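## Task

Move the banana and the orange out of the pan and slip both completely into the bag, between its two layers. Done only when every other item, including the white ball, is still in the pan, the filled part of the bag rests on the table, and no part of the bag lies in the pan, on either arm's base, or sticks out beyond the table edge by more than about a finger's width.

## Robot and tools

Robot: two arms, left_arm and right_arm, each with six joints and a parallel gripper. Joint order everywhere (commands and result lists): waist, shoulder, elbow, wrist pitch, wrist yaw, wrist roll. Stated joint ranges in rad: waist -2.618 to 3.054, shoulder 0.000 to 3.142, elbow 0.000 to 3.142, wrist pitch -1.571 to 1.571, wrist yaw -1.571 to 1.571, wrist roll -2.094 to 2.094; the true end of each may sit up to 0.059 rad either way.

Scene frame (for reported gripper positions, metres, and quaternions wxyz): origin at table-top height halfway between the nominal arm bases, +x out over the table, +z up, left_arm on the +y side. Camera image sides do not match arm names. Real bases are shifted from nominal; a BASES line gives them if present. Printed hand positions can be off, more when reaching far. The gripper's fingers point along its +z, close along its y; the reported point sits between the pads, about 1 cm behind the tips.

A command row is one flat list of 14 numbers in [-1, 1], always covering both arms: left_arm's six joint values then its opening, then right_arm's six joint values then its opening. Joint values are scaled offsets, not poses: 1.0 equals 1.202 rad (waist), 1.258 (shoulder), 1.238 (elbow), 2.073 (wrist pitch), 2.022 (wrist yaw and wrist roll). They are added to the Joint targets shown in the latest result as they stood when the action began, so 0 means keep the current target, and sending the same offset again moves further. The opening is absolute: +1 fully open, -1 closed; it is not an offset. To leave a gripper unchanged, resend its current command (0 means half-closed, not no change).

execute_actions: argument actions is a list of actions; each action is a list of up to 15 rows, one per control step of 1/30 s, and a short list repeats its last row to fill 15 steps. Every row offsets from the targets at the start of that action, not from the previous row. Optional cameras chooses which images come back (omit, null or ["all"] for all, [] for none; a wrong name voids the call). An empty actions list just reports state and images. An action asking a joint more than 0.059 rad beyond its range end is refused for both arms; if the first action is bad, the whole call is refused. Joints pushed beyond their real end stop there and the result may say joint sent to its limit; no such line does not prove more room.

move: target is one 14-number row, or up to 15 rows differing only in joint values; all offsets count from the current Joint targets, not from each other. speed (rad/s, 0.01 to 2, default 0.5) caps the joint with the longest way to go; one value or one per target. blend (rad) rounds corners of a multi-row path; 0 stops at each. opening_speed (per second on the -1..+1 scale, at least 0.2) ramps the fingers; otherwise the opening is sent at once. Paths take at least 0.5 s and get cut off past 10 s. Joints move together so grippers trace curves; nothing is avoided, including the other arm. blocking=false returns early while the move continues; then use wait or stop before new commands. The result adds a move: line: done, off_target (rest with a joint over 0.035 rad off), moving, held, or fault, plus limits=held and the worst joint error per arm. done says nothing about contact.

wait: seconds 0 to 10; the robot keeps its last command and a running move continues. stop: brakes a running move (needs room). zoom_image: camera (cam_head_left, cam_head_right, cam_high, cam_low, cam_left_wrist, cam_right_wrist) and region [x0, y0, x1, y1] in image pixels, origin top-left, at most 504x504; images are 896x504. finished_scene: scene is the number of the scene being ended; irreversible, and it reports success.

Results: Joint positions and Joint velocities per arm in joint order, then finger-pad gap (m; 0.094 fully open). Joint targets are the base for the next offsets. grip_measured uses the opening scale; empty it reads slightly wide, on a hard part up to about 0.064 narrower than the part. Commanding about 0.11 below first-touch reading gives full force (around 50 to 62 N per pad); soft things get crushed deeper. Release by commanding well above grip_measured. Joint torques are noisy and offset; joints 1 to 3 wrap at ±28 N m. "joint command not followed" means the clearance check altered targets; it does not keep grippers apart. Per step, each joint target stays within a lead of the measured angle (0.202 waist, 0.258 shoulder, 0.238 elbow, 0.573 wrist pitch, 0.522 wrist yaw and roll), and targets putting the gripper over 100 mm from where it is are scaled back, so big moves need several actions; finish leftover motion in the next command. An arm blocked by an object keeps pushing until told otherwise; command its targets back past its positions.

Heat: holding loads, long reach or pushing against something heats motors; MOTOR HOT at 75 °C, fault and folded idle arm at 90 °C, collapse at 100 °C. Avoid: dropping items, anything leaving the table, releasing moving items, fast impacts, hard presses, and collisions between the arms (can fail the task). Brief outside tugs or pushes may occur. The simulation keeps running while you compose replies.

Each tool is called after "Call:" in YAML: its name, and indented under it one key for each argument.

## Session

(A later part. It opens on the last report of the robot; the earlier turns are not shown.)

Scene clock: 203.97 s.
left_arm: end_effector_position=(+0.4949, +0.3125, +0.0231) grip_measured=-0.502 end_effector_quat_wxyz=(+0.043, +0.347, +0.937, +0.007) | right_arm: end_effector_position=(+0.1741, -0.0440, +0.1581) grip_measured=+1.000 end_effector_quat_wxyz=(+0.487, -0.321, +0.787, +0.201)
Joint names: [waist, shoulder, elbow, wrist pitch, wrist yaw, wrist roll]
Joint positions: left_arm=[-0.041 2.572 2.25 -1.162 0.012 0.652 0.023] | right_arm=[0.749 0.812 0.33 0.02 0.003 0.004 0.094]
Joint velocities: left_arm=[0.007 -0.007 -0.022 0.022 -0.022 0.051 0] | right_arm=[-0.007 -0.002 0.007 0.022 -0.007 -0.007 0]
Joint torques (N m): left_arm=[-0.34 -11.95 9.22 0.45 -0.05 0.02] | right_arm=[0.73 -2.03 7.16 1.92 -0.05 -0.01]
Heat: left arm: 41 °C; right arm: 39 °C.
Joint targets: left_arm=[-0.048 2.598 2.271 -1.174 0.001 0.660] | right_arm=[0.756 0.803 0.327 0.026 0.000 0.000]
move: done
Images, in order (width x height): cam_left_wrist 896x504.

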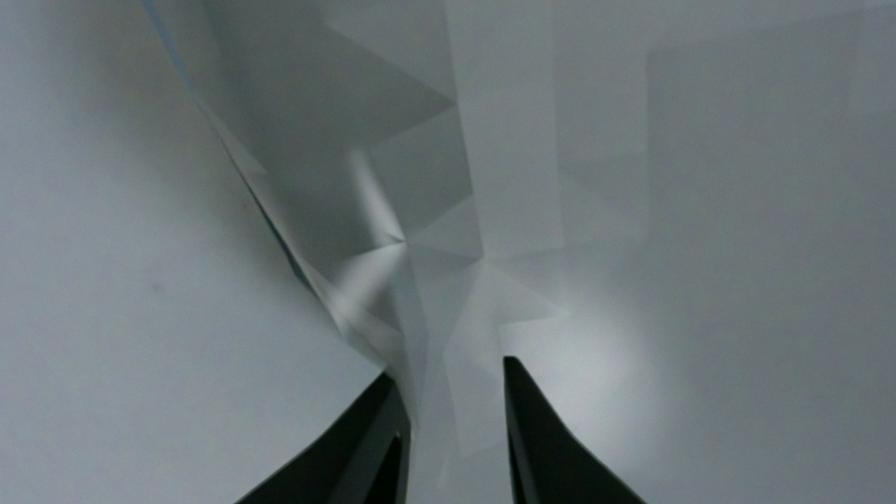

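Call:
move:
  target: [0,-0.2411,-0.2754,0.091,0,0,-0.5,0,0,0,0,0,0,1]
  speed: 0.2
  cameras: ["cam_head_left"]

Call:
move:
  target: [-0.5175,-0.5904,-0.7157,0.2862,0,-0.3759,-0.5,0,0,0,0,0,0,1]
  speed: 0.7
  cameras: ["cam_left_wrist","cam_right_wrist"]

Scene clock: 206.60 s.
left_arm: end_effector_position=(+0.4767, +0.3135, +0.0583) grip_measured=-0.502 end_effector_quat_wxyz=(+0.090, +0.346, +0.934, +0.022) | right_arm: end_effector_position=(+0.1741, -0.0440, +0.1581) grip_measured=+1.000 end_effector_quat_wxyz=(+0.487, -0.321, +0.787, +0.201)
Joint names: [waist, shoulder, elbow, wrist pitch, wrist yaw, wrist roll]
Joint positions: left_arm=[-0.041 2.332 1.941 -0.995 0.012 0.652 0.023] | right_arm=[0.749 0.812 0.33 0.02 0.003 0.004 0.094]
Joint velocities: left_arm=[-0.007 -0.012 0.002 -0.037 0.081 0.007 -0.002] | right_arm=[-0.002 -0.022 0.002 -0.022 -0.022 -0.051 0]
Joint torques (N m): left_arm=[-0.34 -15.58 6.22 0.85 -0.06 0.03] | right_arm=[0.73 -2.03 7.17 1.92 -0.06 -0.01]
Heat: left arm: 42 °C; right arm: 39 °C.
Joint targets: left_arm=[-0.048 2.294 1.930 -0.985 0.001 0.660] | right_arm=[0.756 0.803 0.327 0.026 0.000 0.000]
move: off_target (left_arm); left_arm: the shoulder is farthest, 0.037 rad from its target
Images, in order (width x height): cam_head_left 896x504.

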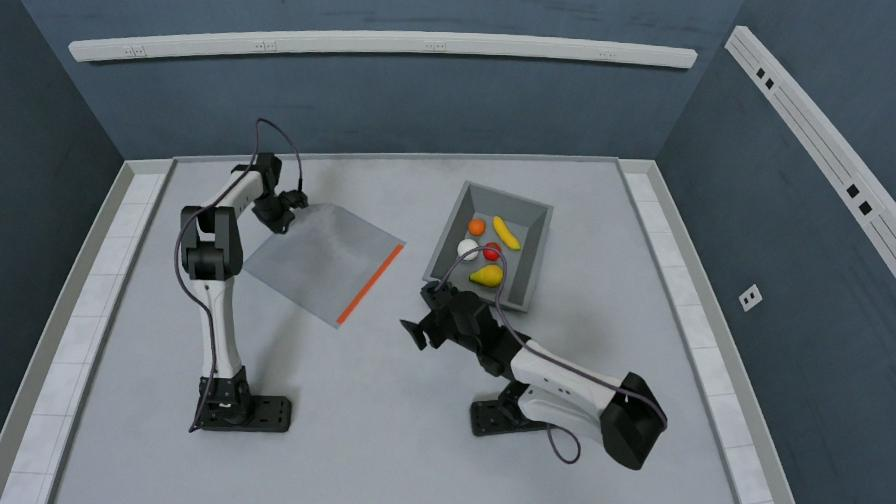

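Scene clock: 208.70 s.
left_arm: end_effector_position=(+0.3003, +0.0822, +0.1468) grip_measured=-0.502 end_effector_quat_wxyz=(+0.297, +0.277, +0.905, -0.124) | right_arm: end_effector_position=(+0.1741, -0.0440, +0.1581) grip_measured=+1.000 end_effector_quat_wxyz=(+0.487, -0.321, +0.787, +0.201)
Joint names: [waist, shoulder, elbow, wrist pitch, wrist yaw, wrist roll]
Joint positions: left_arm=[-0.668 1.572 1.056 -0.4 0.006 -0.091 0.023] | right_arm=[0.749 0.812 0.33 0.02 0.003 0.004 0.094]
Joint velocities: left_arm=[-0.007 -0.017 -0.007 0.051 -0.007 -0.022 0] | right_arm=[0.002 -0.012 0.002 0.037 0.007 -0.081 0]
Joint torques (N m): left_arm=[0.03 -8.61 6.8 1.85 -0.05 -0.14] | right_arm=[0.73 -2 7.17 1.92 -0.05 -0.01]
Heat: left arm: 42 °C; right arm: 39 °C.
Joint targets: left_arm=[-0.670 1.552 1.044 -0.392 0.000 -0.100] | right_arm=[0.756 0.803 0.327 0.026 0.000 0.000]
move: done
Images, in order (width x height): cam_left_wrist 896x504, cam_right_wrist 896x504.

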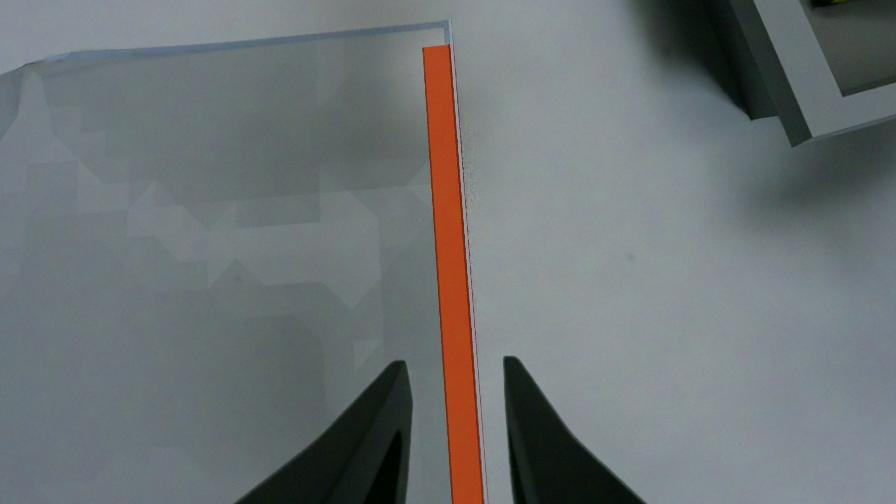

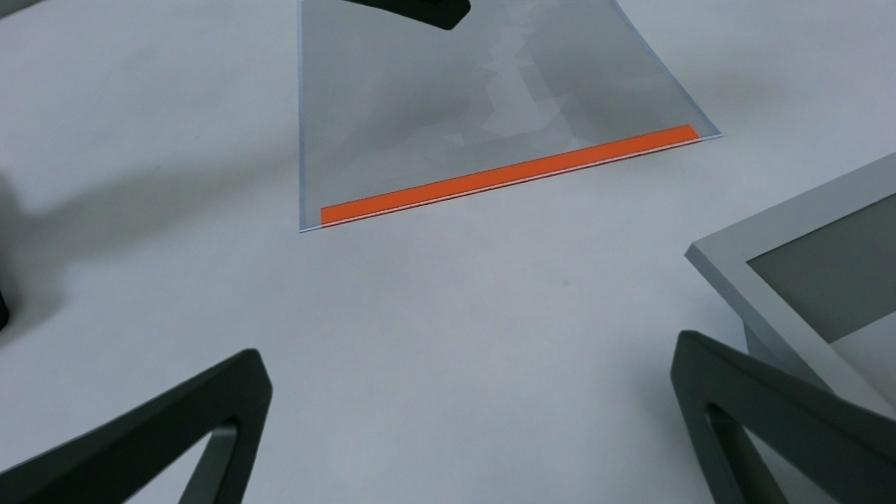

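Call:
move:
  target: [0.0749,0.2607,0.0606,-0.0227,-0.0094,0.0247,0.6,0,0,0,0,0,0,1]
  speed: 0.4
  cameras: ["cam_left_wrist","cam_right_wrist","cam_head_left"]

Scene clock: 212.93 s.
left_arm: end_effector_position=(+0.3156, +0.1165, +0.0421) grip_measured=+0.598 end_effector_quat_wxyz=(+0.176, +0.262, +0.947, -0.056) | right_arm: end_effector_position=(+0.1741, -0.0440, +0.1581) grip_measured=+1.000 end_effector_quat_wxyz=(+0.487, -0.321, +0.787, +0.201)
Joint names: [waist, shoulder, elbow, wrist pitch, wrist yaw, wrist roll]
Joint positions: left_arm=[-0.585 1.869 1.098 -0.428 -0.009 -0.059 0.075] | right_arm=[0.749 0.812 0.33 0.02 0.003 0.004 0.094]
Joint velocities: left_arm=[-0.002 0.002 -0.007 -0.154 -0.007 -0.007 -0.001] | right_arm=[-0.012 0.007 -0.002 -0.007 -0.11 0.037 0]
Joint torques (N m): left_arm=[0.55 -7.91 8.91 1.12 -0.09 0.05] | right_arm=[0.75 -2.02 7.17 1.92 -0.04 -0.01]
Heat: left arm: 42 °C; right arm: 39 °C.
Joint targets: left_arm=[-0.580 1.880 1.119 -0.439 -0.019 -0.050] | right_arm=[0.756 0.803 0.327 0.026 0.000 0.000]
move: done
Images, in order (width x height): cam_head_left 896x504, cam_left_wrist 896x504, cam_right_wrist 896x504.

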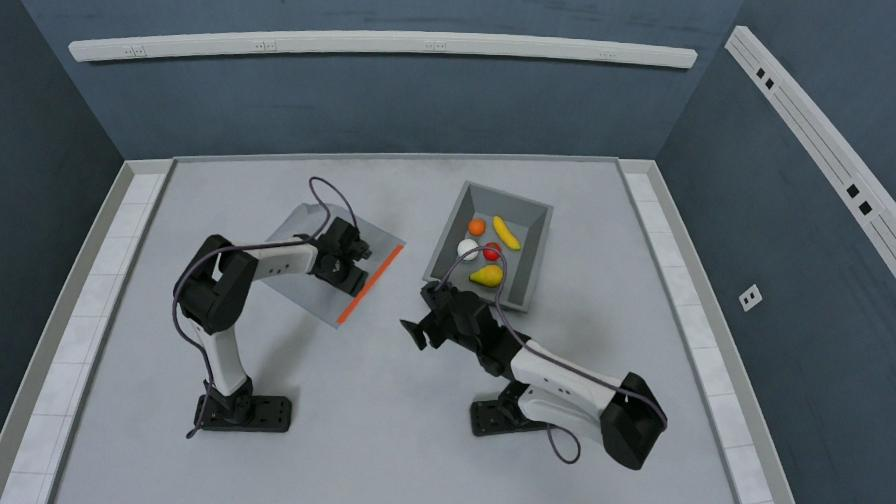

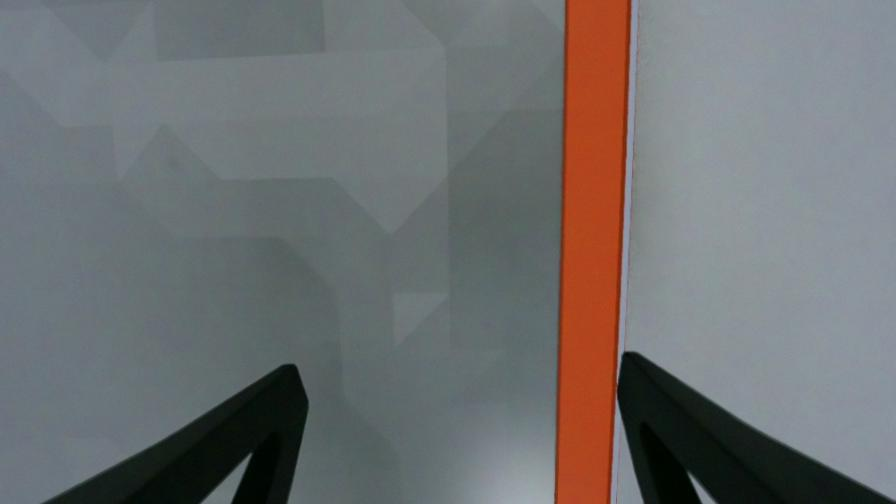

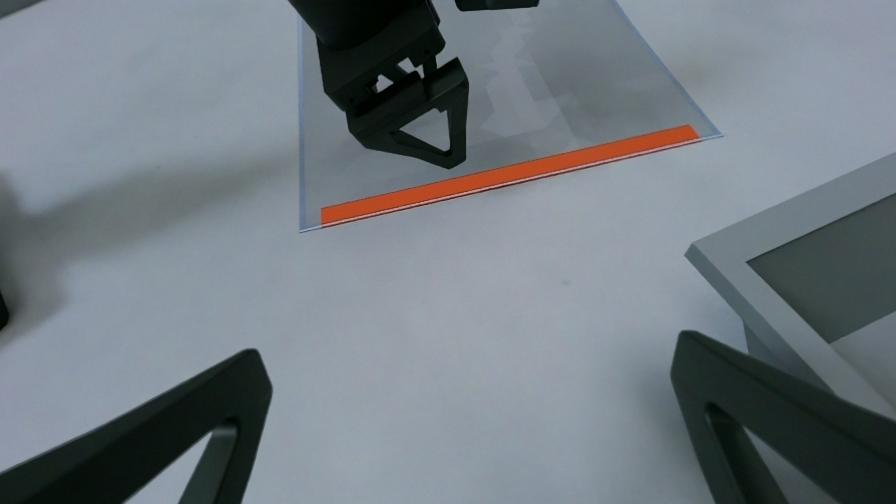

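Call:
move:
  target: [0.0416,0,0,0,0.0094,0.0247,0.6,0,0,0,0,0,0,1]
  speed: 0.3
  cameras: ["cam_left_wrist"]

Scene clock: 214.77 s.
left_arm: end_effector_position=(+0.3269, +0.1341, +0.0421) grip_measured=+0.598 end_effector_quat_wxyz=(+0.179, +0.261, +0.947, -0.047) | right_arm: end_effector_position=(+0.1741, -0.0440, +0.1581) grip_measured=+1.000 end_effector_quat_wxyz=(+0.487, -0.321, +0.787, +0.201)
Joint names: [waist, shoulder, elbow, wrist pitch, wrist yaw, wrist roll]
Joint positions: left_arm=[-0.533 1.869 1.098 -0.428 -0.009 -0.009 0.075] | right_arm=[0.749 0.812 0.33 0.02 0.003 0.004 0.094]
Joint velocities: left_arm=[-0.007 0.007 0.012 0.095 -0.007 -0.037 -0.001] | right_arm=[0.002 0.002 0.002 0.022 -0.037 0.007 0]
Joint torques (N m): left_arm=[0.49 -7.92 8.88 1.13 0.1 0.02] | right_arm=[0.72 -2.02 7.17 1.92 -0.05 -0.01]
Heat: left arm: 41 °C; right arm: 39 °C.
Joint targets: left_arm=[-0.530 1.880 1.119 -0.439 0.000 -0.001] | right_arm=[0.756 0.803 0.327 0.026 0.000 0.000]
move: done
Images, in order (width x height): cam_left_wrist 896x504.

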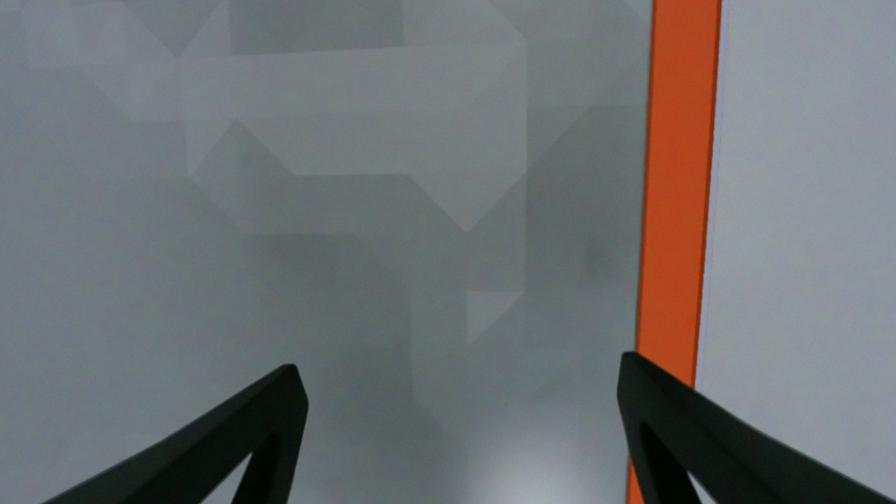

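Call:
move:
  target: [0,0.0652,-0.0493,0.0695,0,0,0.6,0,0,0,0,0,0,1]
  speed: 0.15
  cameras: ["cam_left_wrist"]

Scene clock: 216.57 s.
left_arm: end_effector_position=(+0.3353, +0.1284, +0.0193) grip_measured=+0.598 end_effector_quat_wxyz=(+0.192, +0.261, +0.945, -0.052) | right_arm: end_effector_position=(+0.1741, -0.0440, +0.1581) grip_measured=+1.000 end_effector_quat_wxyz=(+0.487, -0.321, +0.787, +0.201)
Joint names: [waist, shoulder, elbow, wrist pitch, wrist yaw, wrist roll]
Joint positions: left_arm=[-0.533 1.935 1.071 -0.306 -0.006 -0.008 0.075] | right_arm=[0.749 0.812 0.33 0.02 0.003 0.004 0.094]
Joint velocities: left_arm=[0.002 0.002 0.007 0.022 0.007 0.11 0] | right_arm=[-0.007 -0.002 -0.037 0.007 -0.037 -0.095 0]
Joint torques (N m): left_arm=[0.39 -7.01 5.37 1.41 0.07 0.03] | right_arm=[0.75 -2.02 7.17 1.92 -0.06 0]
Heat: left arm: 41 °C; right arm: 39 °C.
Joint targets: left_arm=[-0.530 1.962 1.058 -0.295 0.000 0.000] | right_arm=[0.756 0.803 0.327 0.026 0.000 0.000]
move: done
Images, in order (width x height): cam_left_wrist 896x504.

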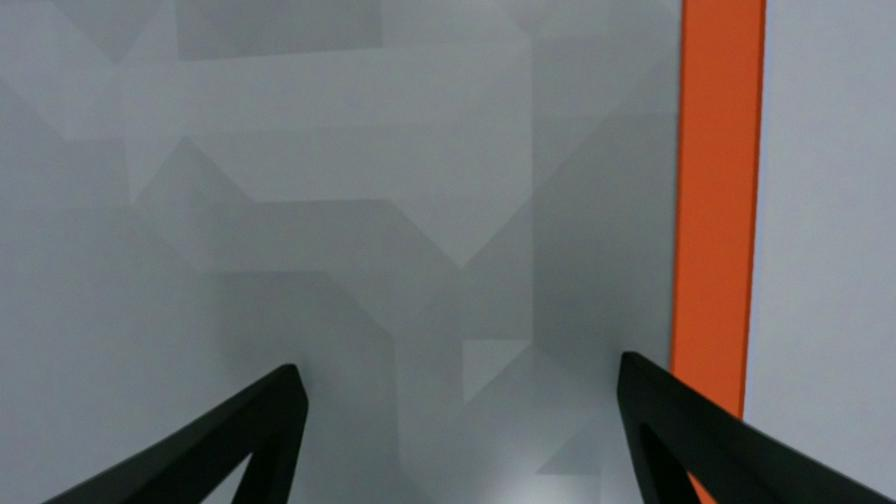

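Call:
move:
  target:
    - [0,-0.0230,0.0174,-0.0245,0,0,0.6,0,0,0,0,0,0,1]
    - [-0.0333,-0.0230,0.0174,-0.0245,0.0049,-0.0198,0.6,0,0,0,0,0,0,1]
    - [-0.0333,0,0,0,0.0049,-0.0198,0.6,0,0,0,0,0,0,1]
  speed: 0.15
  cameras: ["cam_left_wrist"]

Scene clock: 218.50 s.
left_arm: end_effector_position=(+0.3289, +0.1173, +0.0192) grip_measured=+0.598 end_effector_quat_wxyz=(+0.191, +0.263, +0.944, -0.059) | right_arm: end_effector_position=(+0.1741, -0.0440, +0.1581) grip_measured=+1.000 end_effector_quat_wxyz=(+0.487, -0.321, +0.787, +0.201)
Joint names: [waist, shoulder, elbow, wrist pitch, wrist yaw, wrist roll]
Joint positions: left_arm=[-0.563 1.936 1.071 -0.303 -0.002 -0.033 0.075] | right_arm=[0.749 0.812 0.33 0.02 0.003 0.004 0.094]
Joint velocities: left_arm=[-0.022 -0.017 0.002 -0.066 -0.037 0.022 -0.002] | right_arm=[-0.012 -0.017 0.002 -0.095 -0.066 0.037 0]
Joint torques (N m): left_arm=[-0.36 -7.1 5.33 1.38 0.13 -0.1] | right_arm=[0.73 -2.03 7.19 1.92 -0.05 -0.01]
Heat: left arm: 40 °C; right arm: 39 °C.
Joint targets: left_arm=[-0.570 1.962 1.058 -0.295 0.010 -0.040] | right_arm=[0.756 0.803 0.327 0.026 0.000 0.000]
move: done
Images, in order (width x height): cam_left_wrist 896x504.

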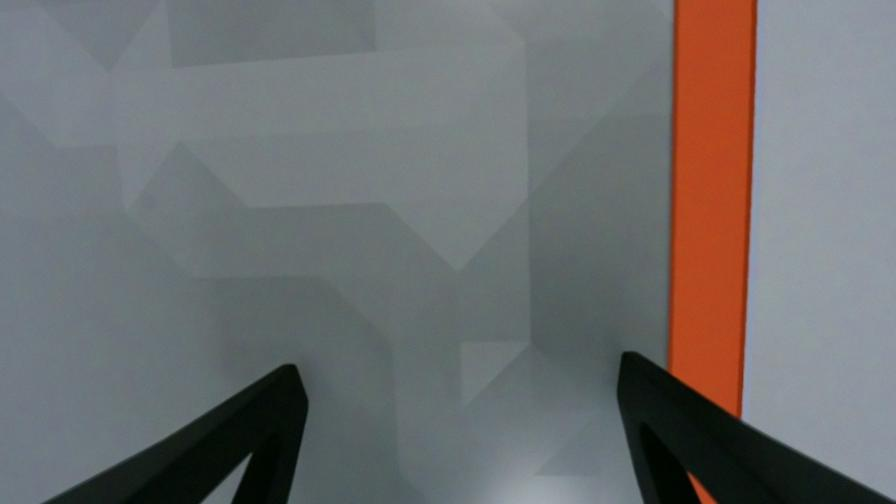

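Call:
move:
  target:
    - [0,-0.0652,0.0493,-0.0695,0,0,0.6,0,0,0,0,0,0,1]
    - [-0.0316,-0.0652,0.0493,-0.0695,0.0049,-0.0173,0.6,0,0,0,0,0,0,1]
  speed: 0.2
  cameras: ["cam_left_wrist"]

Scene clock: 220.27 s.
left_arm: end_effector_position=(+0.3064, +0.1081, +0.0289) grip_measured=+0.598 end_effector_quat_wxyz=(+0.157, +0.271, +0.948, -0.062) | right_arm: end_effector_position=(+0.1741, -0.0440, +0.1581) grip_measured=+1.000 end_effector_quat_wxyz=(+0.487, -0.321, +0.787, +0.201)
Joint names: [waist, shoulder, elbow, wrist pitch, wrist yaw, wrist roll]
Joint positions: left_arm=[-0.607 1.906 1.101 -0.426 0.011 -0.067 0.075] | right_arm=[0.749 0.812 0.33 0.02 0.003 0.004 0.094]
Joint velocities: left_arm=[-0.007 0.002 -0.002 0.037 0.037 -0.081 0] | right_arm=[-0.012 0.007 0.007 -0.022 -0.037 -0.066 0]
Joint torques (N m): left_arm=[0.12 -10.96 8.5 1.02 0.1 -0.11] | right_arm=[0.75 -2.02 7.17 1.92 -0.05 -0.01]
Heat: left arm: 41 °C; right arm: 39 °C.
Joint targets: left_arm=[-0.608 1.880 1.119 -0.439 0.020 -0.075] | right_arm=[0.756 0.803 0.327 0.026 0.000 0.000]
move: done
Images, in order (width x height): cam_left_wrist 896x504.

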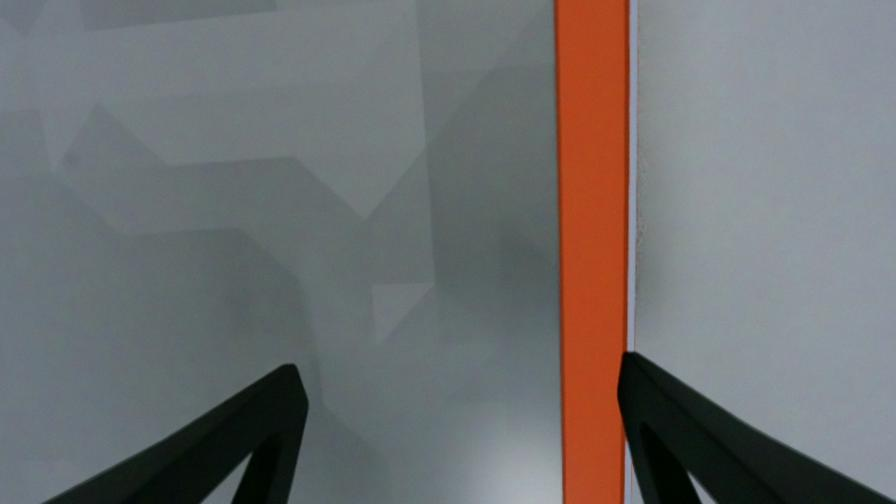

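Call:
move:
  target:
    - [0.0225,0,0,0,0,0.0123,0.6,0,0,0,0,0,0,1]
    - [0.0225,0.0652,-0.0493,0.0695,0,0.0123,0.6,0,0,0,0,0,0,1]
  speed: 0.15
  cameras: ["cam_left_wrist"]

Scene clock: 222.07 s.
left_arm: end_effector_position=(+0.3220, +0.1079, +0.0188) grip_measured=+0.598 end_effector_quat_wxyz=(+0.186, +0.263, +0.944, -0.069) | right_arm: end_effector_position=(+0.1741, -0.0440, +0.1581) grip_measured=+1.000 end_effector_quat_wxyz=(+0.487, -0.321, +0.787, +0.201)
Joint names: [waist, shoulder, elbow, wrist pitch, wrist yaw, wrist roll]
Joint positions: left_arm=[-0.585 1.938 1.072 -0.307 0.011 -0.058 0.075] | right_arm=[0.749 0.812 0.33 0.02 0.003 0.004 0.094]
Joint velocities: left_arm=[-0.017 -0.012 0.007 0.037 -0.007 0.022 -0.001] | right_arm=[0.002 -0.007 -0.007 -0.051 -0.066 0.081 0]
Joint torques (N m): left_arm=[0.53 -7.16 5.11 1.43 0.1 0.03] | right_arm=[0.73 -2.03 7.16 1.92 -0.05 0]
Heat: left arm: 41 °C; right arm: 39 °C.
Joint targets: left_arm=[-0.581 1.962 1.058 -0.295 0.020 -0.050] | right_arm=[0.756 0.803 0.327 0.026 0.000 0.000]
move: done
Images, in order (width x height): cam_left_wrist 896x504.

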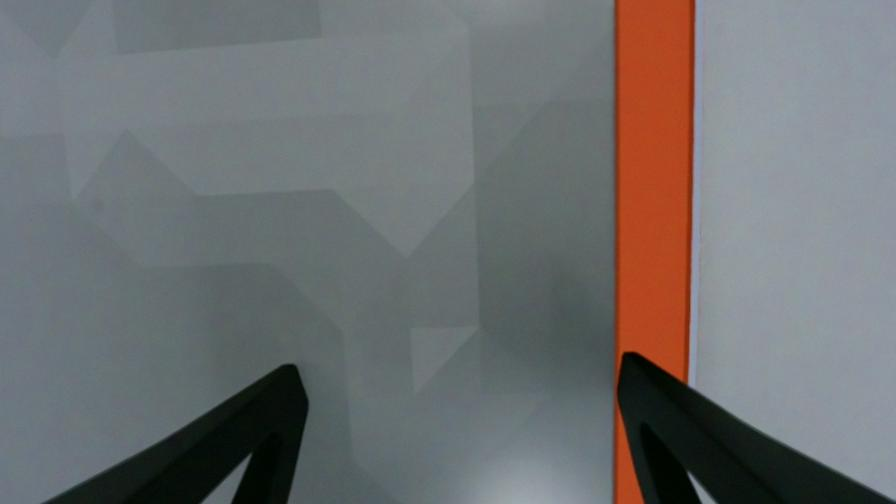

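Call:
move:
  target:
    - [0,-0.0652,0.0493,-0.0695,0,0,0.6,0,0,0,0,0,0,1]
    - [-0.01,-0.0652,0.0493,-0.0695,-0.022,0,0.6,0,0,0,0,0,0,1]
    - [-0.01,0.002,0.0,0.0,-0.022,0,0.6,0,0,0,0,0,0,1]
  speed: 0.15
  cameras: ["cam_left_wrist"]

Scene clock: 225.23 s.
left_arm: end_effector_position=(+0.3242, +0.1112, +0.0188) grip_measured=+0.598 end_effector_quat_wxyz=(+0.190, +0.262, +0.944, -0.058) | right_arm: end_effector_position=(+0.1741, -0.0440, +0.1581) grip_measured=+1.000 end_effector_quat_wxyz=(+0.487, -0.321, +0.787, +0.201)
Joint names: [waist, shoulder, elbow, wrist pitch, wrist yaw, wrist roll]
Joint positions: left_arm=[-0.585 1.937 1.071 -0.305 -0.012 -0.056 0.075] | right_arm=[0.749 0.812 0.33 0.02 0.003 0.004 0.094]
Joint velocities: left_arm=[-0.007 -0.007 -0.007 -0.095 -0.081 0.022 0] | right_arm=[-0.007 0.017 -0.002 0.066 0.037 0.037 0]
Joint torques (N m): left_arm=[-0.4 -6.93 5.31 1.41 -0.12 0] | right_arm=[0.73 -2.03 7.17 1.92 -0.05 -0.01]
Heat: left arm: 40 °C; right arm: 39 °C.
Joint targets: left_arm=[-0.593 1.964 1.058 -0.295 -0.024 -0.051] | right_arm=[0.756 0.803 0.327 0.026 0.000 0.000]
move: done
Images, in order (width x height): cam_left_wrist 896x504.

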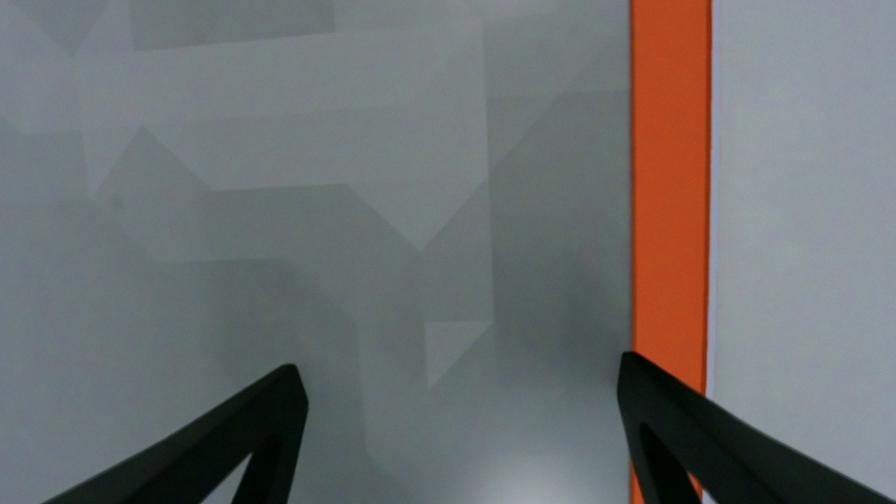

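Call:
move:
  target: [0,0.0159,-0.0145,0.0193,0,0,0.6,0,0,0,0,0,0,1]
  speed: 0.1
  cameras: []

Call:
move:
  target: [0,0,0,0,0,0,0.2,0,0,0,0,0,0,1]
  opening_speed: 0.4
  cameras: ["cam_left_wrist","cam_right_wrist"]

Scene clock: 226.33 s.
left_arm: end_effector_position=(+0.3280, +0.1085, +0.0181) grip_measured=+0.598 end_effector_quat_wxyz=(+0.202, +0.262, +0.942, -0.063) | right_arm: end_effector_position=(+0.1741, -0.0440, +0.1581) grip_measured=+1.000 end_effector_quat_wxyz=(+0.487, -0.321, +0.787, +0.201)
Joint names: [waist, shoulder, elbow, wrist pitch, wrist yaw, wrist roll]
Joint positions: left_arm=[-0.585 1.94 1.06 -0.264 -0.012 -0.056 0.075] | right_arm=[0.749 0.812 0.33 0.02 0.003 0.004 0.094]
Joint velocities: left_arm=[0.012 0.012 -0.012 -0.095 -0.007 -0.037 -0.001] | right_arm=[0.002 -0.012 0.002 -0.037 0.051 0.022 0]
Joint torques (N m): left_arm=[-0.39 -5.64 4.7 1.47 -0.11 0] | right_arm=[0.73 -2.03 7.17 1.92 -0.05 -0.01]
Heat: left arm: 40 °C; right arm: 39 °C.
Joint targets: left_arm=[-0.593 1.984 1.040 -0.255 -0.024 -0.051] | right_arm=[0.756 0.803 0.327 0.026 0.000 0.000]
move: off_target (left_arm); left_arm: the shoulder is farthest, 0.044 rad from its target
No camera images: "cameras" was empty.

Scene clock: 227.53 s.
left_arm: end_effector_position=(+0.3311, +0.1040, +0.0183) grip_measured=+0.202 end_effector_quat_wxyz=(+0.211, +0.263, +0.939, -0.066) | right_arm: end_effector_position=(+0.1741, -0.0440, +0.1581) grip_measured=+1.000 end_effector_quat_wxyz=(+0.487, -0.321, +0.787, +0.201)
Joint names: [waist, shoulder, elbow, wrist pitch, wrist yaw, wrist roll]
Joint positions: left_arm=[-0.59 1.947 1.06 -0.238 -0.012 -0.056 0.056] | right_arm=[0.749 0.812 0.33 0.02 0.003 0.004 0.094]
Joint velocities: left_arm=[-0.007 -0.002 -0.007 -0.037 -0.037 0.037 -0.002] | right_arm=[-0.002 -0.012 -0.002 0.007 0.139 0.037 0]
Joint torques (N m): left_arm=[-0.05 -6.2 4.66 1.19 -0.11 0] | right_arm=[0.73 -2.02 7.16 1.92 -0.05 -0.01]
Heat: left arm: 40 °C; right arm: 39 °C.
Joint targets: left_arm=[-0.593 1.984 1.040 -0.255 -0.024 -0.051] | right_arm=[0.756 0.803 0.327 0.026 0.000 0.000]
move: off_target (left_arm); left_arm: the shoulder is farthest, 0.037 rad from its target
Images, in order (width x height): cam_left_wrist 896x504, cam_right_wrist 896x504.

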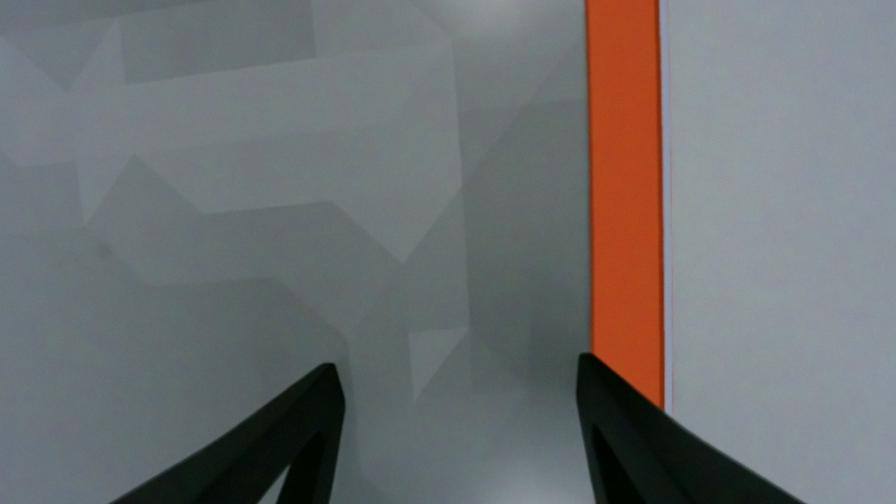

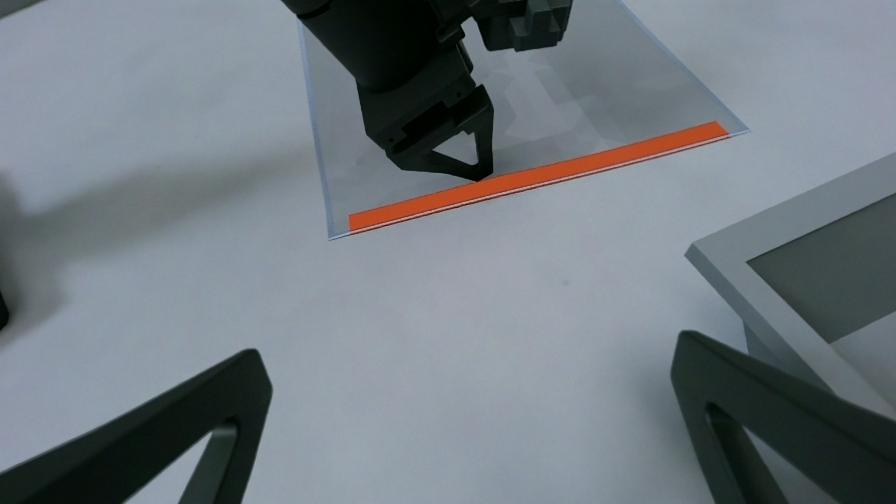

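Call:
move:
  target: [0,-0.0827,0.0638,-0.0888,-0.0104,0,0.2,0,0,0,0,0,0,1]
  speed: 0.2
  cameras: []

Call:
move:
  target: [0,0,0,0,0,0,0.42,0,0,0,0,0,0,1]
  cameras: ["cam_left_wrist","cam_right_wrist"]

Scene clock: 232.30 s.
left_arm: end_effector_position=(+0.3147, +0.1198, +0.0288) grip_measured=+0.202 end_effector_quat_wxyz=(+0.165, +0.264, +0.949, -0.039) | right_arm: end_effector_position=(+0.1741, -0.0440, +0.1581) grip_measured=+1.000 end_effector_quat_wxyz=(+0.487, -0.321, +0.787, +0.201)
Joint names: [waist, shoulder, elbow, wrist pitch, wrist yaw, wrist roll]
Joint positions: left_arm=[-0.59 1.907 1.101 -0.426 -0.033 -0.056 0.056] | right_arm=[0.749 0.812 0.33 0.02 0.003 0.004 0.094]
Joint velocities: left_arm=[0.007 -0.002 -0.012 0.037 0.007 0.051 0] | right_arm=[0.007 -0.012 0.012 0.007 0.022 0.037 0]
Joint torques (N m): left_arm=[-0.08 -10.96 8.44 1.01 -0.13 -0.01] | right_arm=[0.75 -2.02 7.2 1.92 -0.05 -0.01]
Heat: left arm: 39 °C; right arm: 39 °C.
Joint targets: left_arm=[-0.593 1.880 1.119 -0.439 -0.045 -0.051] | right_arm=[0.756 0.803 0.327 0.026 0.000 0.000]
move: done
No camera images: "cameras" was empty.

Scene clock: 232.80 s.
left_arm: end_effector_position=(+0.3146, +0.1199, +0.0288) grip_measured=+0.418 end_effector_quat_wxyz=(+0.165, +0.264, +0.949, -0.039) | right_arm: end_effector_position=(+0.1741, -0.0440, +0.1581) grip_measured=+1.000 end_effector_quat_wxyz=(+0.487, -0.321, +0.787, +0.201)
Joint names: [waist, shoulder, elbow, wrist pitch, wrist yaw, wrist roll]
Joint positions: left_arm=[-0.59 1.907 1.101 -0.426 -0.033 -0.056 0.067] | right_arm=[0.749 0.812 0.33 0.02 0.003 0.004 0.094]
Joint velocities: left_arm=[-0.027 -0.017 -0.012 -0.007 0.022 -0.022 0.001] | right_arm=[-0.007 -0.007 0.007 0.037 -0.081 0.022 0]
Joint torques (N m): left_arm=[-0.03 -10.96 8.49 1.02 -0.11 0] | right_arm=[0.73 -2.03 7.16 1.92 -0.05 -0.01]
Heat: left arm: 40 °C; right arm: 39 °C.
Joint targets: left_arm=[-0.593 1.880 1.119 -0.439 -0.045 -0.051] | right_arm=[0.756 0.803 0.327 0.026 0.000 0.000]
move: done
Images, in order (width x height): cam_left_wrist 896x504, cam_right_wrist 896x504.

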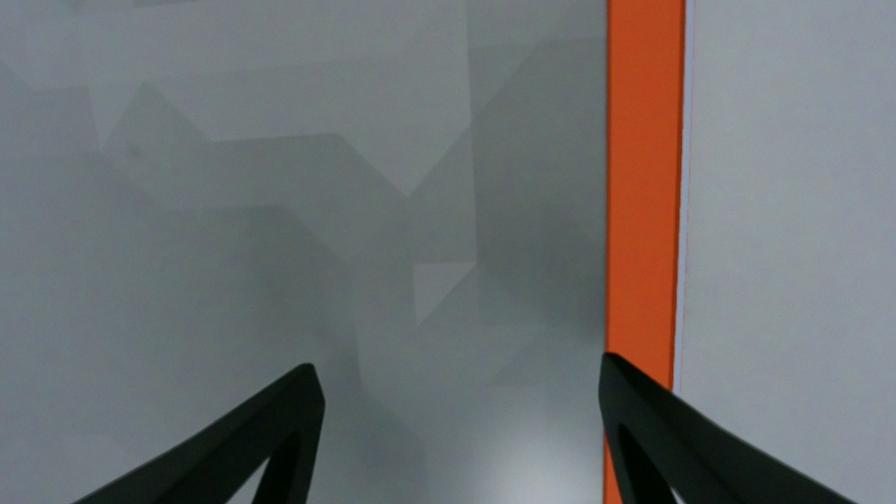

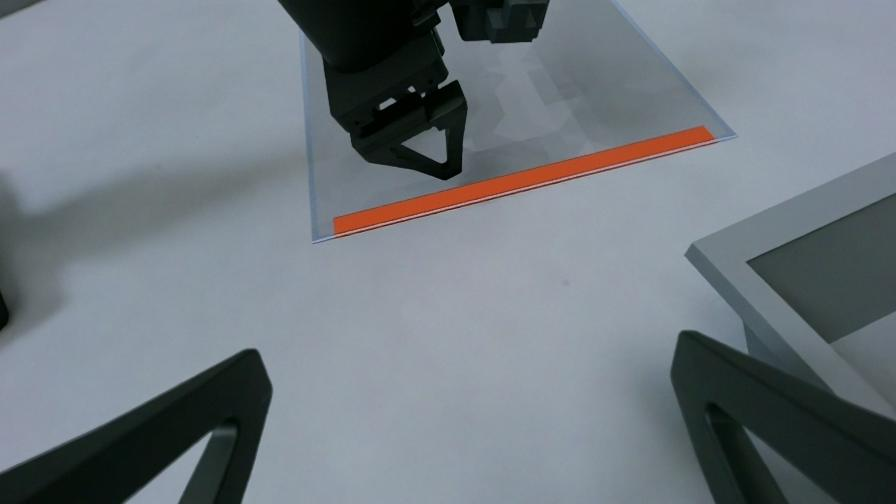

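Call:
move:
  target:
    - [0,-0.0159,0,0,0,0,0.42,0,0,0,0,0,0,1]
    - [-0.0824,-0.0159,0,0,-0.0198,-0.049,0.42,0,0,0,0,0,0,1]
  speed: 0.3
  cameras: ["cam_left_wrist"]

Scene clock: 234.30 s.
left_arm: end_effector_position=(+0.2954, +0.0909, +0.0366) grip_measured=+0.418 end_effector_quat_wxyz=(+0.176, +0.269, +0.946, -0.040) | right_arm: end_effector_position=(+0.1741, -0.0440, +0.1581) grip_measured=+1.000 end_effector_quat_wxyz=(+0.487, -0.321, +0.787, +0.201)
Joint names: [waist, shoulder, elbow, wrist pitch, wrist yaw, wrist roll]
Joint positions: left_arm=[-0.693 1.887 1.101 -0.428 -0.073 -0.141 0.067] | right_arm=[0.749 0.812 0.33 0.02 0.003 0.004 0.094]
Joint velocities: left_arm=[0.012 0.012 -0.012 -0.007 0.095 -0.125 0.001] | right_arm=[0.012 -0.022 -0.012 -0.051 0.007 0.022 0]
Joint torques (N m): left_arm=[0.25 -10.91 8.58 1.09 -0.16 -0.11] | right_arm=[0.73 -2.03 7.16 1.92 -0.05 -0.01]
Heat: left arm: 40 °C; right arm: 39 °C.
Joint targets: left_arm=[-0.692 1.860 1.119 -0.439 -0.085 -0.150] | right_arm=[0.756 0.803 0.327 0.026 0.000 0.000]
move: done
Images, in order (width x height): cam_left_wrist 896x504.

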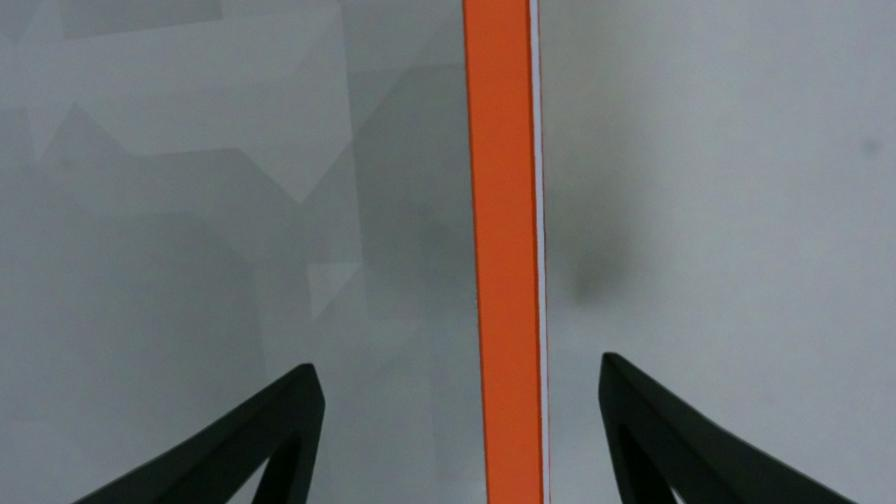

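Call:
move:
  target: [0,0.0811,-0.0493,0.0695,0.003,-0.012,0.42,0,0,0,0,0,0,1]
  speed: 0.15
  cameras: ["cam_left_wrist"]

Scene clock: 236.13 s.
left_arm: end_effector_position=(+0.3040, +0.0837, +0.0189) grip_measured=+0.418 end_effector_quat_wxyz=(+0.195, +0.255, +0.946, -0.052) | right_arm: end_effector_position=(+0.1741, -0.0440, +0.1581) grip_measured=+1.000 end_effector_quat_wxyz=(+0.487, -0.321, +0.787, +0.201)
Joint names: [waist, shoulder, elbow, wrist pitch, wrist yaw, wrist roll]
Joint positions: left_arm=[-0.693 1.938 1.07 -0.303 -0.073 -0.166 0.067] | right_arm=[0.749 0.812 0.33 0.02 0.003 0.004 0.094]
Joint velocities: left_arm=[-0.002 -0.007 0.007 0.007 -0.051 0.007 0] | right_arm=[0.002 0.012 -0.002 0.037 -0.007 -0.022 0]
Joint torques (N m): left_arm=[0.23 -7.17 5.41 1.36 -0.1 -0.13] | right_arm=[0.75 -2.03 7.16 1.92 -0.05 -0.01]
Heat: left arm: 39 °C; right arm: 39 °C.
Joint targets: left_arm=[-0.692 1.962 1.058 -0.295 -0.079 -0.174] | right_arm=[0.756 0.803 0.327 0.026 0.000 0.000]
move: done
Images, in order (width x height): cam_left_wrist 896x504.

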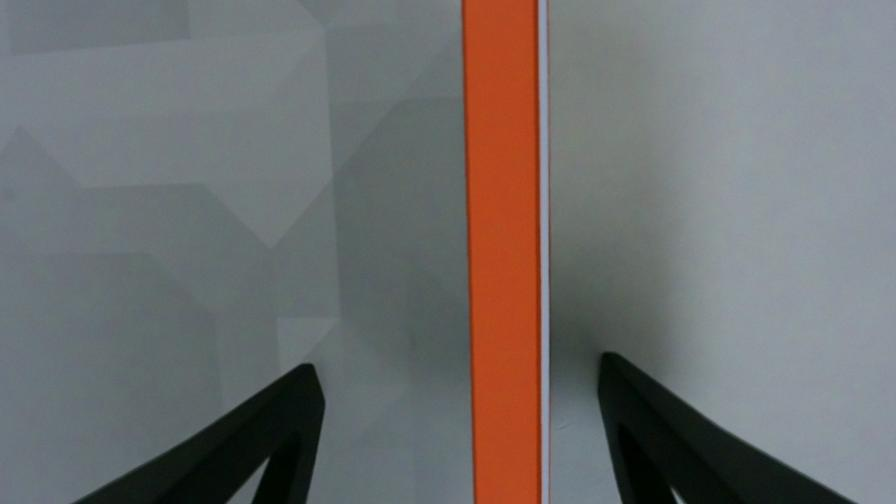

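Call:
execute_actions:
  actions: []
  cameras: ["cam_right_wrist","cam_left_wrist","cam_head_left"]

Scene clock: 237.77 s.
left_arm: end_effector_position=(+0.3040, +0.0837, +0.0188) grip_measured=+0.418 end_effector_quat_wxyz=(+0.195, +0.255, +0.946, -0.052) | right_arm: end_effector_position=(+0.1741, -0.0440, +0.1581) grip_measured=+1.000 end_effector_quat_wxyz=(+0.487, -0.321, +0.787, +0.201)
Joint names: [waist, shoulder, elbow, wrist pitch, wrist yaw, wrist roll]
Joint positions: left_arm=[-0.693 1.938 1.07 -0.302 -0.073 -0.166 0.067] | right_arm=[0.749 0.812 0.33 0.02 0.003 0.004 0.094]
Joint velocities: left_arm=[0.002 -0.002 -0.007 -0.066 -0.066 -0.081 0] | right_arm=[-0.022 -0.012 0.012 0.007 -0.007 -0.007 0]
Joint torques (N m): left_arm=[0.27 -7.15 5.46 1.39 -0.1 -0.12] | right_arm=[0.73 -2.02 7.17 1.92 -0.05 -0.01]
Heat: left arm: 39 °C; right arm: 39 °C.
Joint targets: left_arm=[-0.692 1.962 1.058 -0.295 -0.079 -0.174] | right_arm=[0.756 0.803 0.327 0.026 0.000 0.000]
Tool commands: left_gripper/opening=+0.42 right_gripper/opening=+1.0
Images, in order (width x height): cam_head_left 896x504, cam_left_wrist 896x504, cam_right_wrist 896x504.

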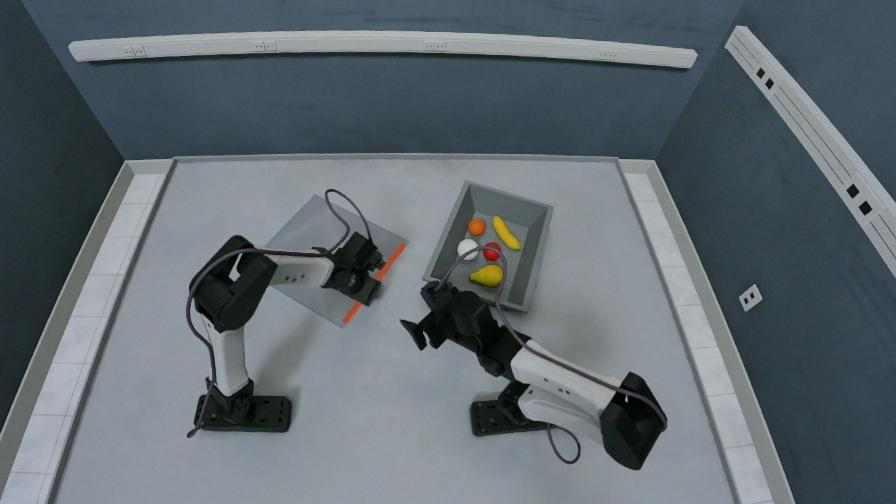

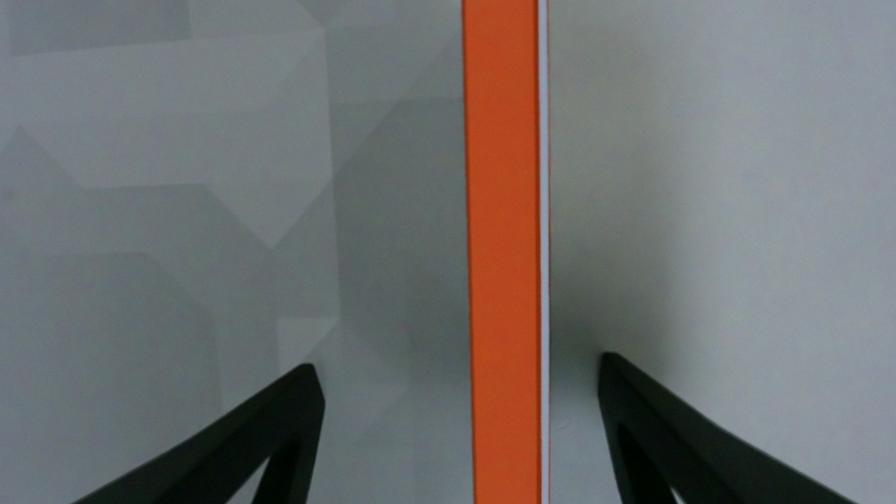

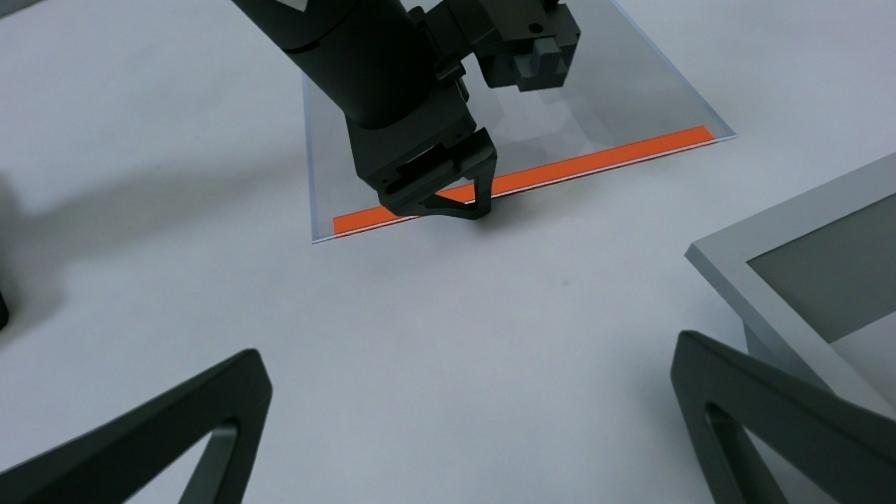

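Call:
zoom_image:
  camera: "cam_right_wrist"
  region: [300, 120, 740, 260]

Call:
zoom_image:
  camera: "cam_left_wrist"
  region: [440, 240, 660, 480]

Scaled by 1.145 from the camera's 896x504 image, which has a finer 1280x720 frame.

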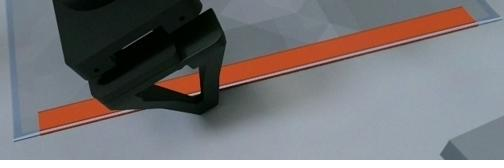

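Scaled by 2.100 from the camera's 896x504 image, which has a finer 1280x720 frame.

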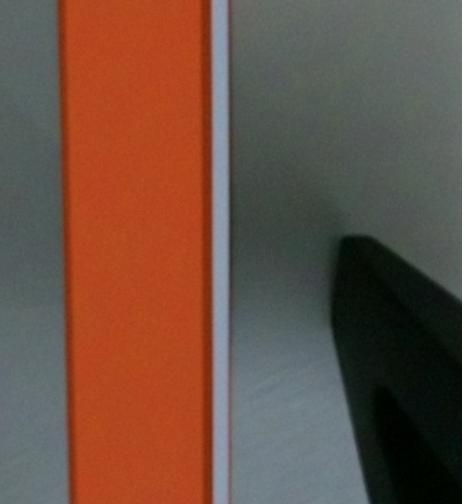

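Call:
move:
  target: [0,-0.0652,0.0493,-0.0695,-0.0074,0,0.42,0,0,0,0,0,0,1]
  speed: 0.3
  cameras: ["cam_left_wrist"]

Call:
move:
  target: [0,0.0652,-0.0493,0.0695,0,0,0.42,0,0,0,0,0,0,1]
  speed: 0.15
  cameras: ["cam_left_wrist"]

Scene clock: 240.10 s.
left_arm: end_effector_position=(+0.2954, +0.0930, +0.0297) grip_measured=+0.418 end_effector_quat_wxyz=(+0.170, +0.256, +0.951, -0.035) | right_arm: end_effector_position=(+0.1741, -0.0440, +0.1581) grip_measured=+1.000 end_effector_quat_wxyz=(+0.487, -0.321, +0.787, +0.201)
Joint names: [waist, shoulder, elbow, wrist pitch, wrist yaw, wrist roll]
Joint positions: left_arm=[-0.693 1.906 1.101 -0.426 -0.082 -0.168 0.067] | right_arm=[0.749 0.812 0.33 0.02 0.003 0.004 0.094]
Joint velocities: left_arm=[0.002 -0.002 -0.012 -0.007 0.051 0.007 0] | right_arm=[0.002 0.012 0.002 -0.037 0.066 -0.081 0]
Joint torques (N m): left_arm=[0.25 -10.86 8.42 1.03 -0.17 -0.09] | right_arm=[0.73 -2.03 7.17 1.92 -0.05 -0.01]
Heat: left arm: 39 °C; right arm: 39 °C.
Joint targets: left_arm=[-0.692 1.880 1.119 -0.439 -0.094 -0.174] | right_arm=[0.756 0.803 0.327 0.026 0.000 0.000]
move: done
Images, in order (width x height): cam_left_wrist 896x504.

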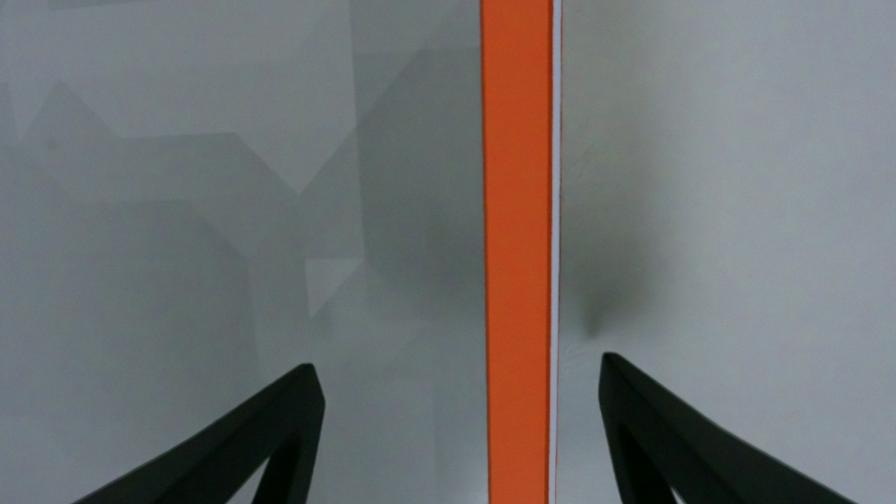

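Scene clock: 241.67 s.
left_arm: end_effector_position=(+0.3057, +0.0843, +0.0189) grip_measured=+0.418 end_effector_quat_wxyz=(+0.198, +0.253, +0.946, -0.048) | right_arm: end_effector_position=(+0.1741, -0.0440, +0.1581) grip_measured=+1.000 end_effector_quat_wxyz=(+0.487, -0.321, +0.787, +0.201)
Joint names: [waist, shoulder, elbow, wrist pitch, wrist yaw, wrist roll]
Joint positions: left_arm=[-0.693 1.94 1.072 -0.301 -0.083 -0.168 0.067] | right_arm=[0.749 0.812 0.33 0.02 0.003 0.004 0.094]
Joint velocities: left_arm=[-0.022 -0.002 -0.027 0.007 -0.022 -0.066 0] | right_arm=[-0.012 -0.007 -0.027 -0.081 0.051 -0.037 0]
Joint torques (N m): left_arm=[0.25 -7.35 5.26 1.38 -0.16 -0.11] | right_arm=[0.73 -2.04 7.16 1.93 -0.05 -0.01]
Heat: left arm: 39 °C; right arm: 39 °C.
Joint targets: left_arm=[-0.692 1.962 1.058 -0.295 -0.094 -0.174] | right_arm=[0.756 0.803 0.327 0.026 0.000 0.000]
move: done
Images, in order (width x height): cam_left_wrist 896x504.

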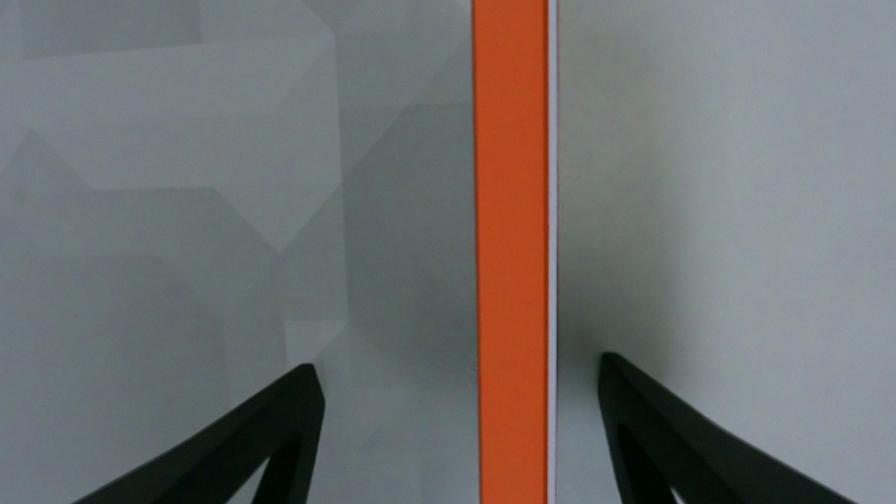

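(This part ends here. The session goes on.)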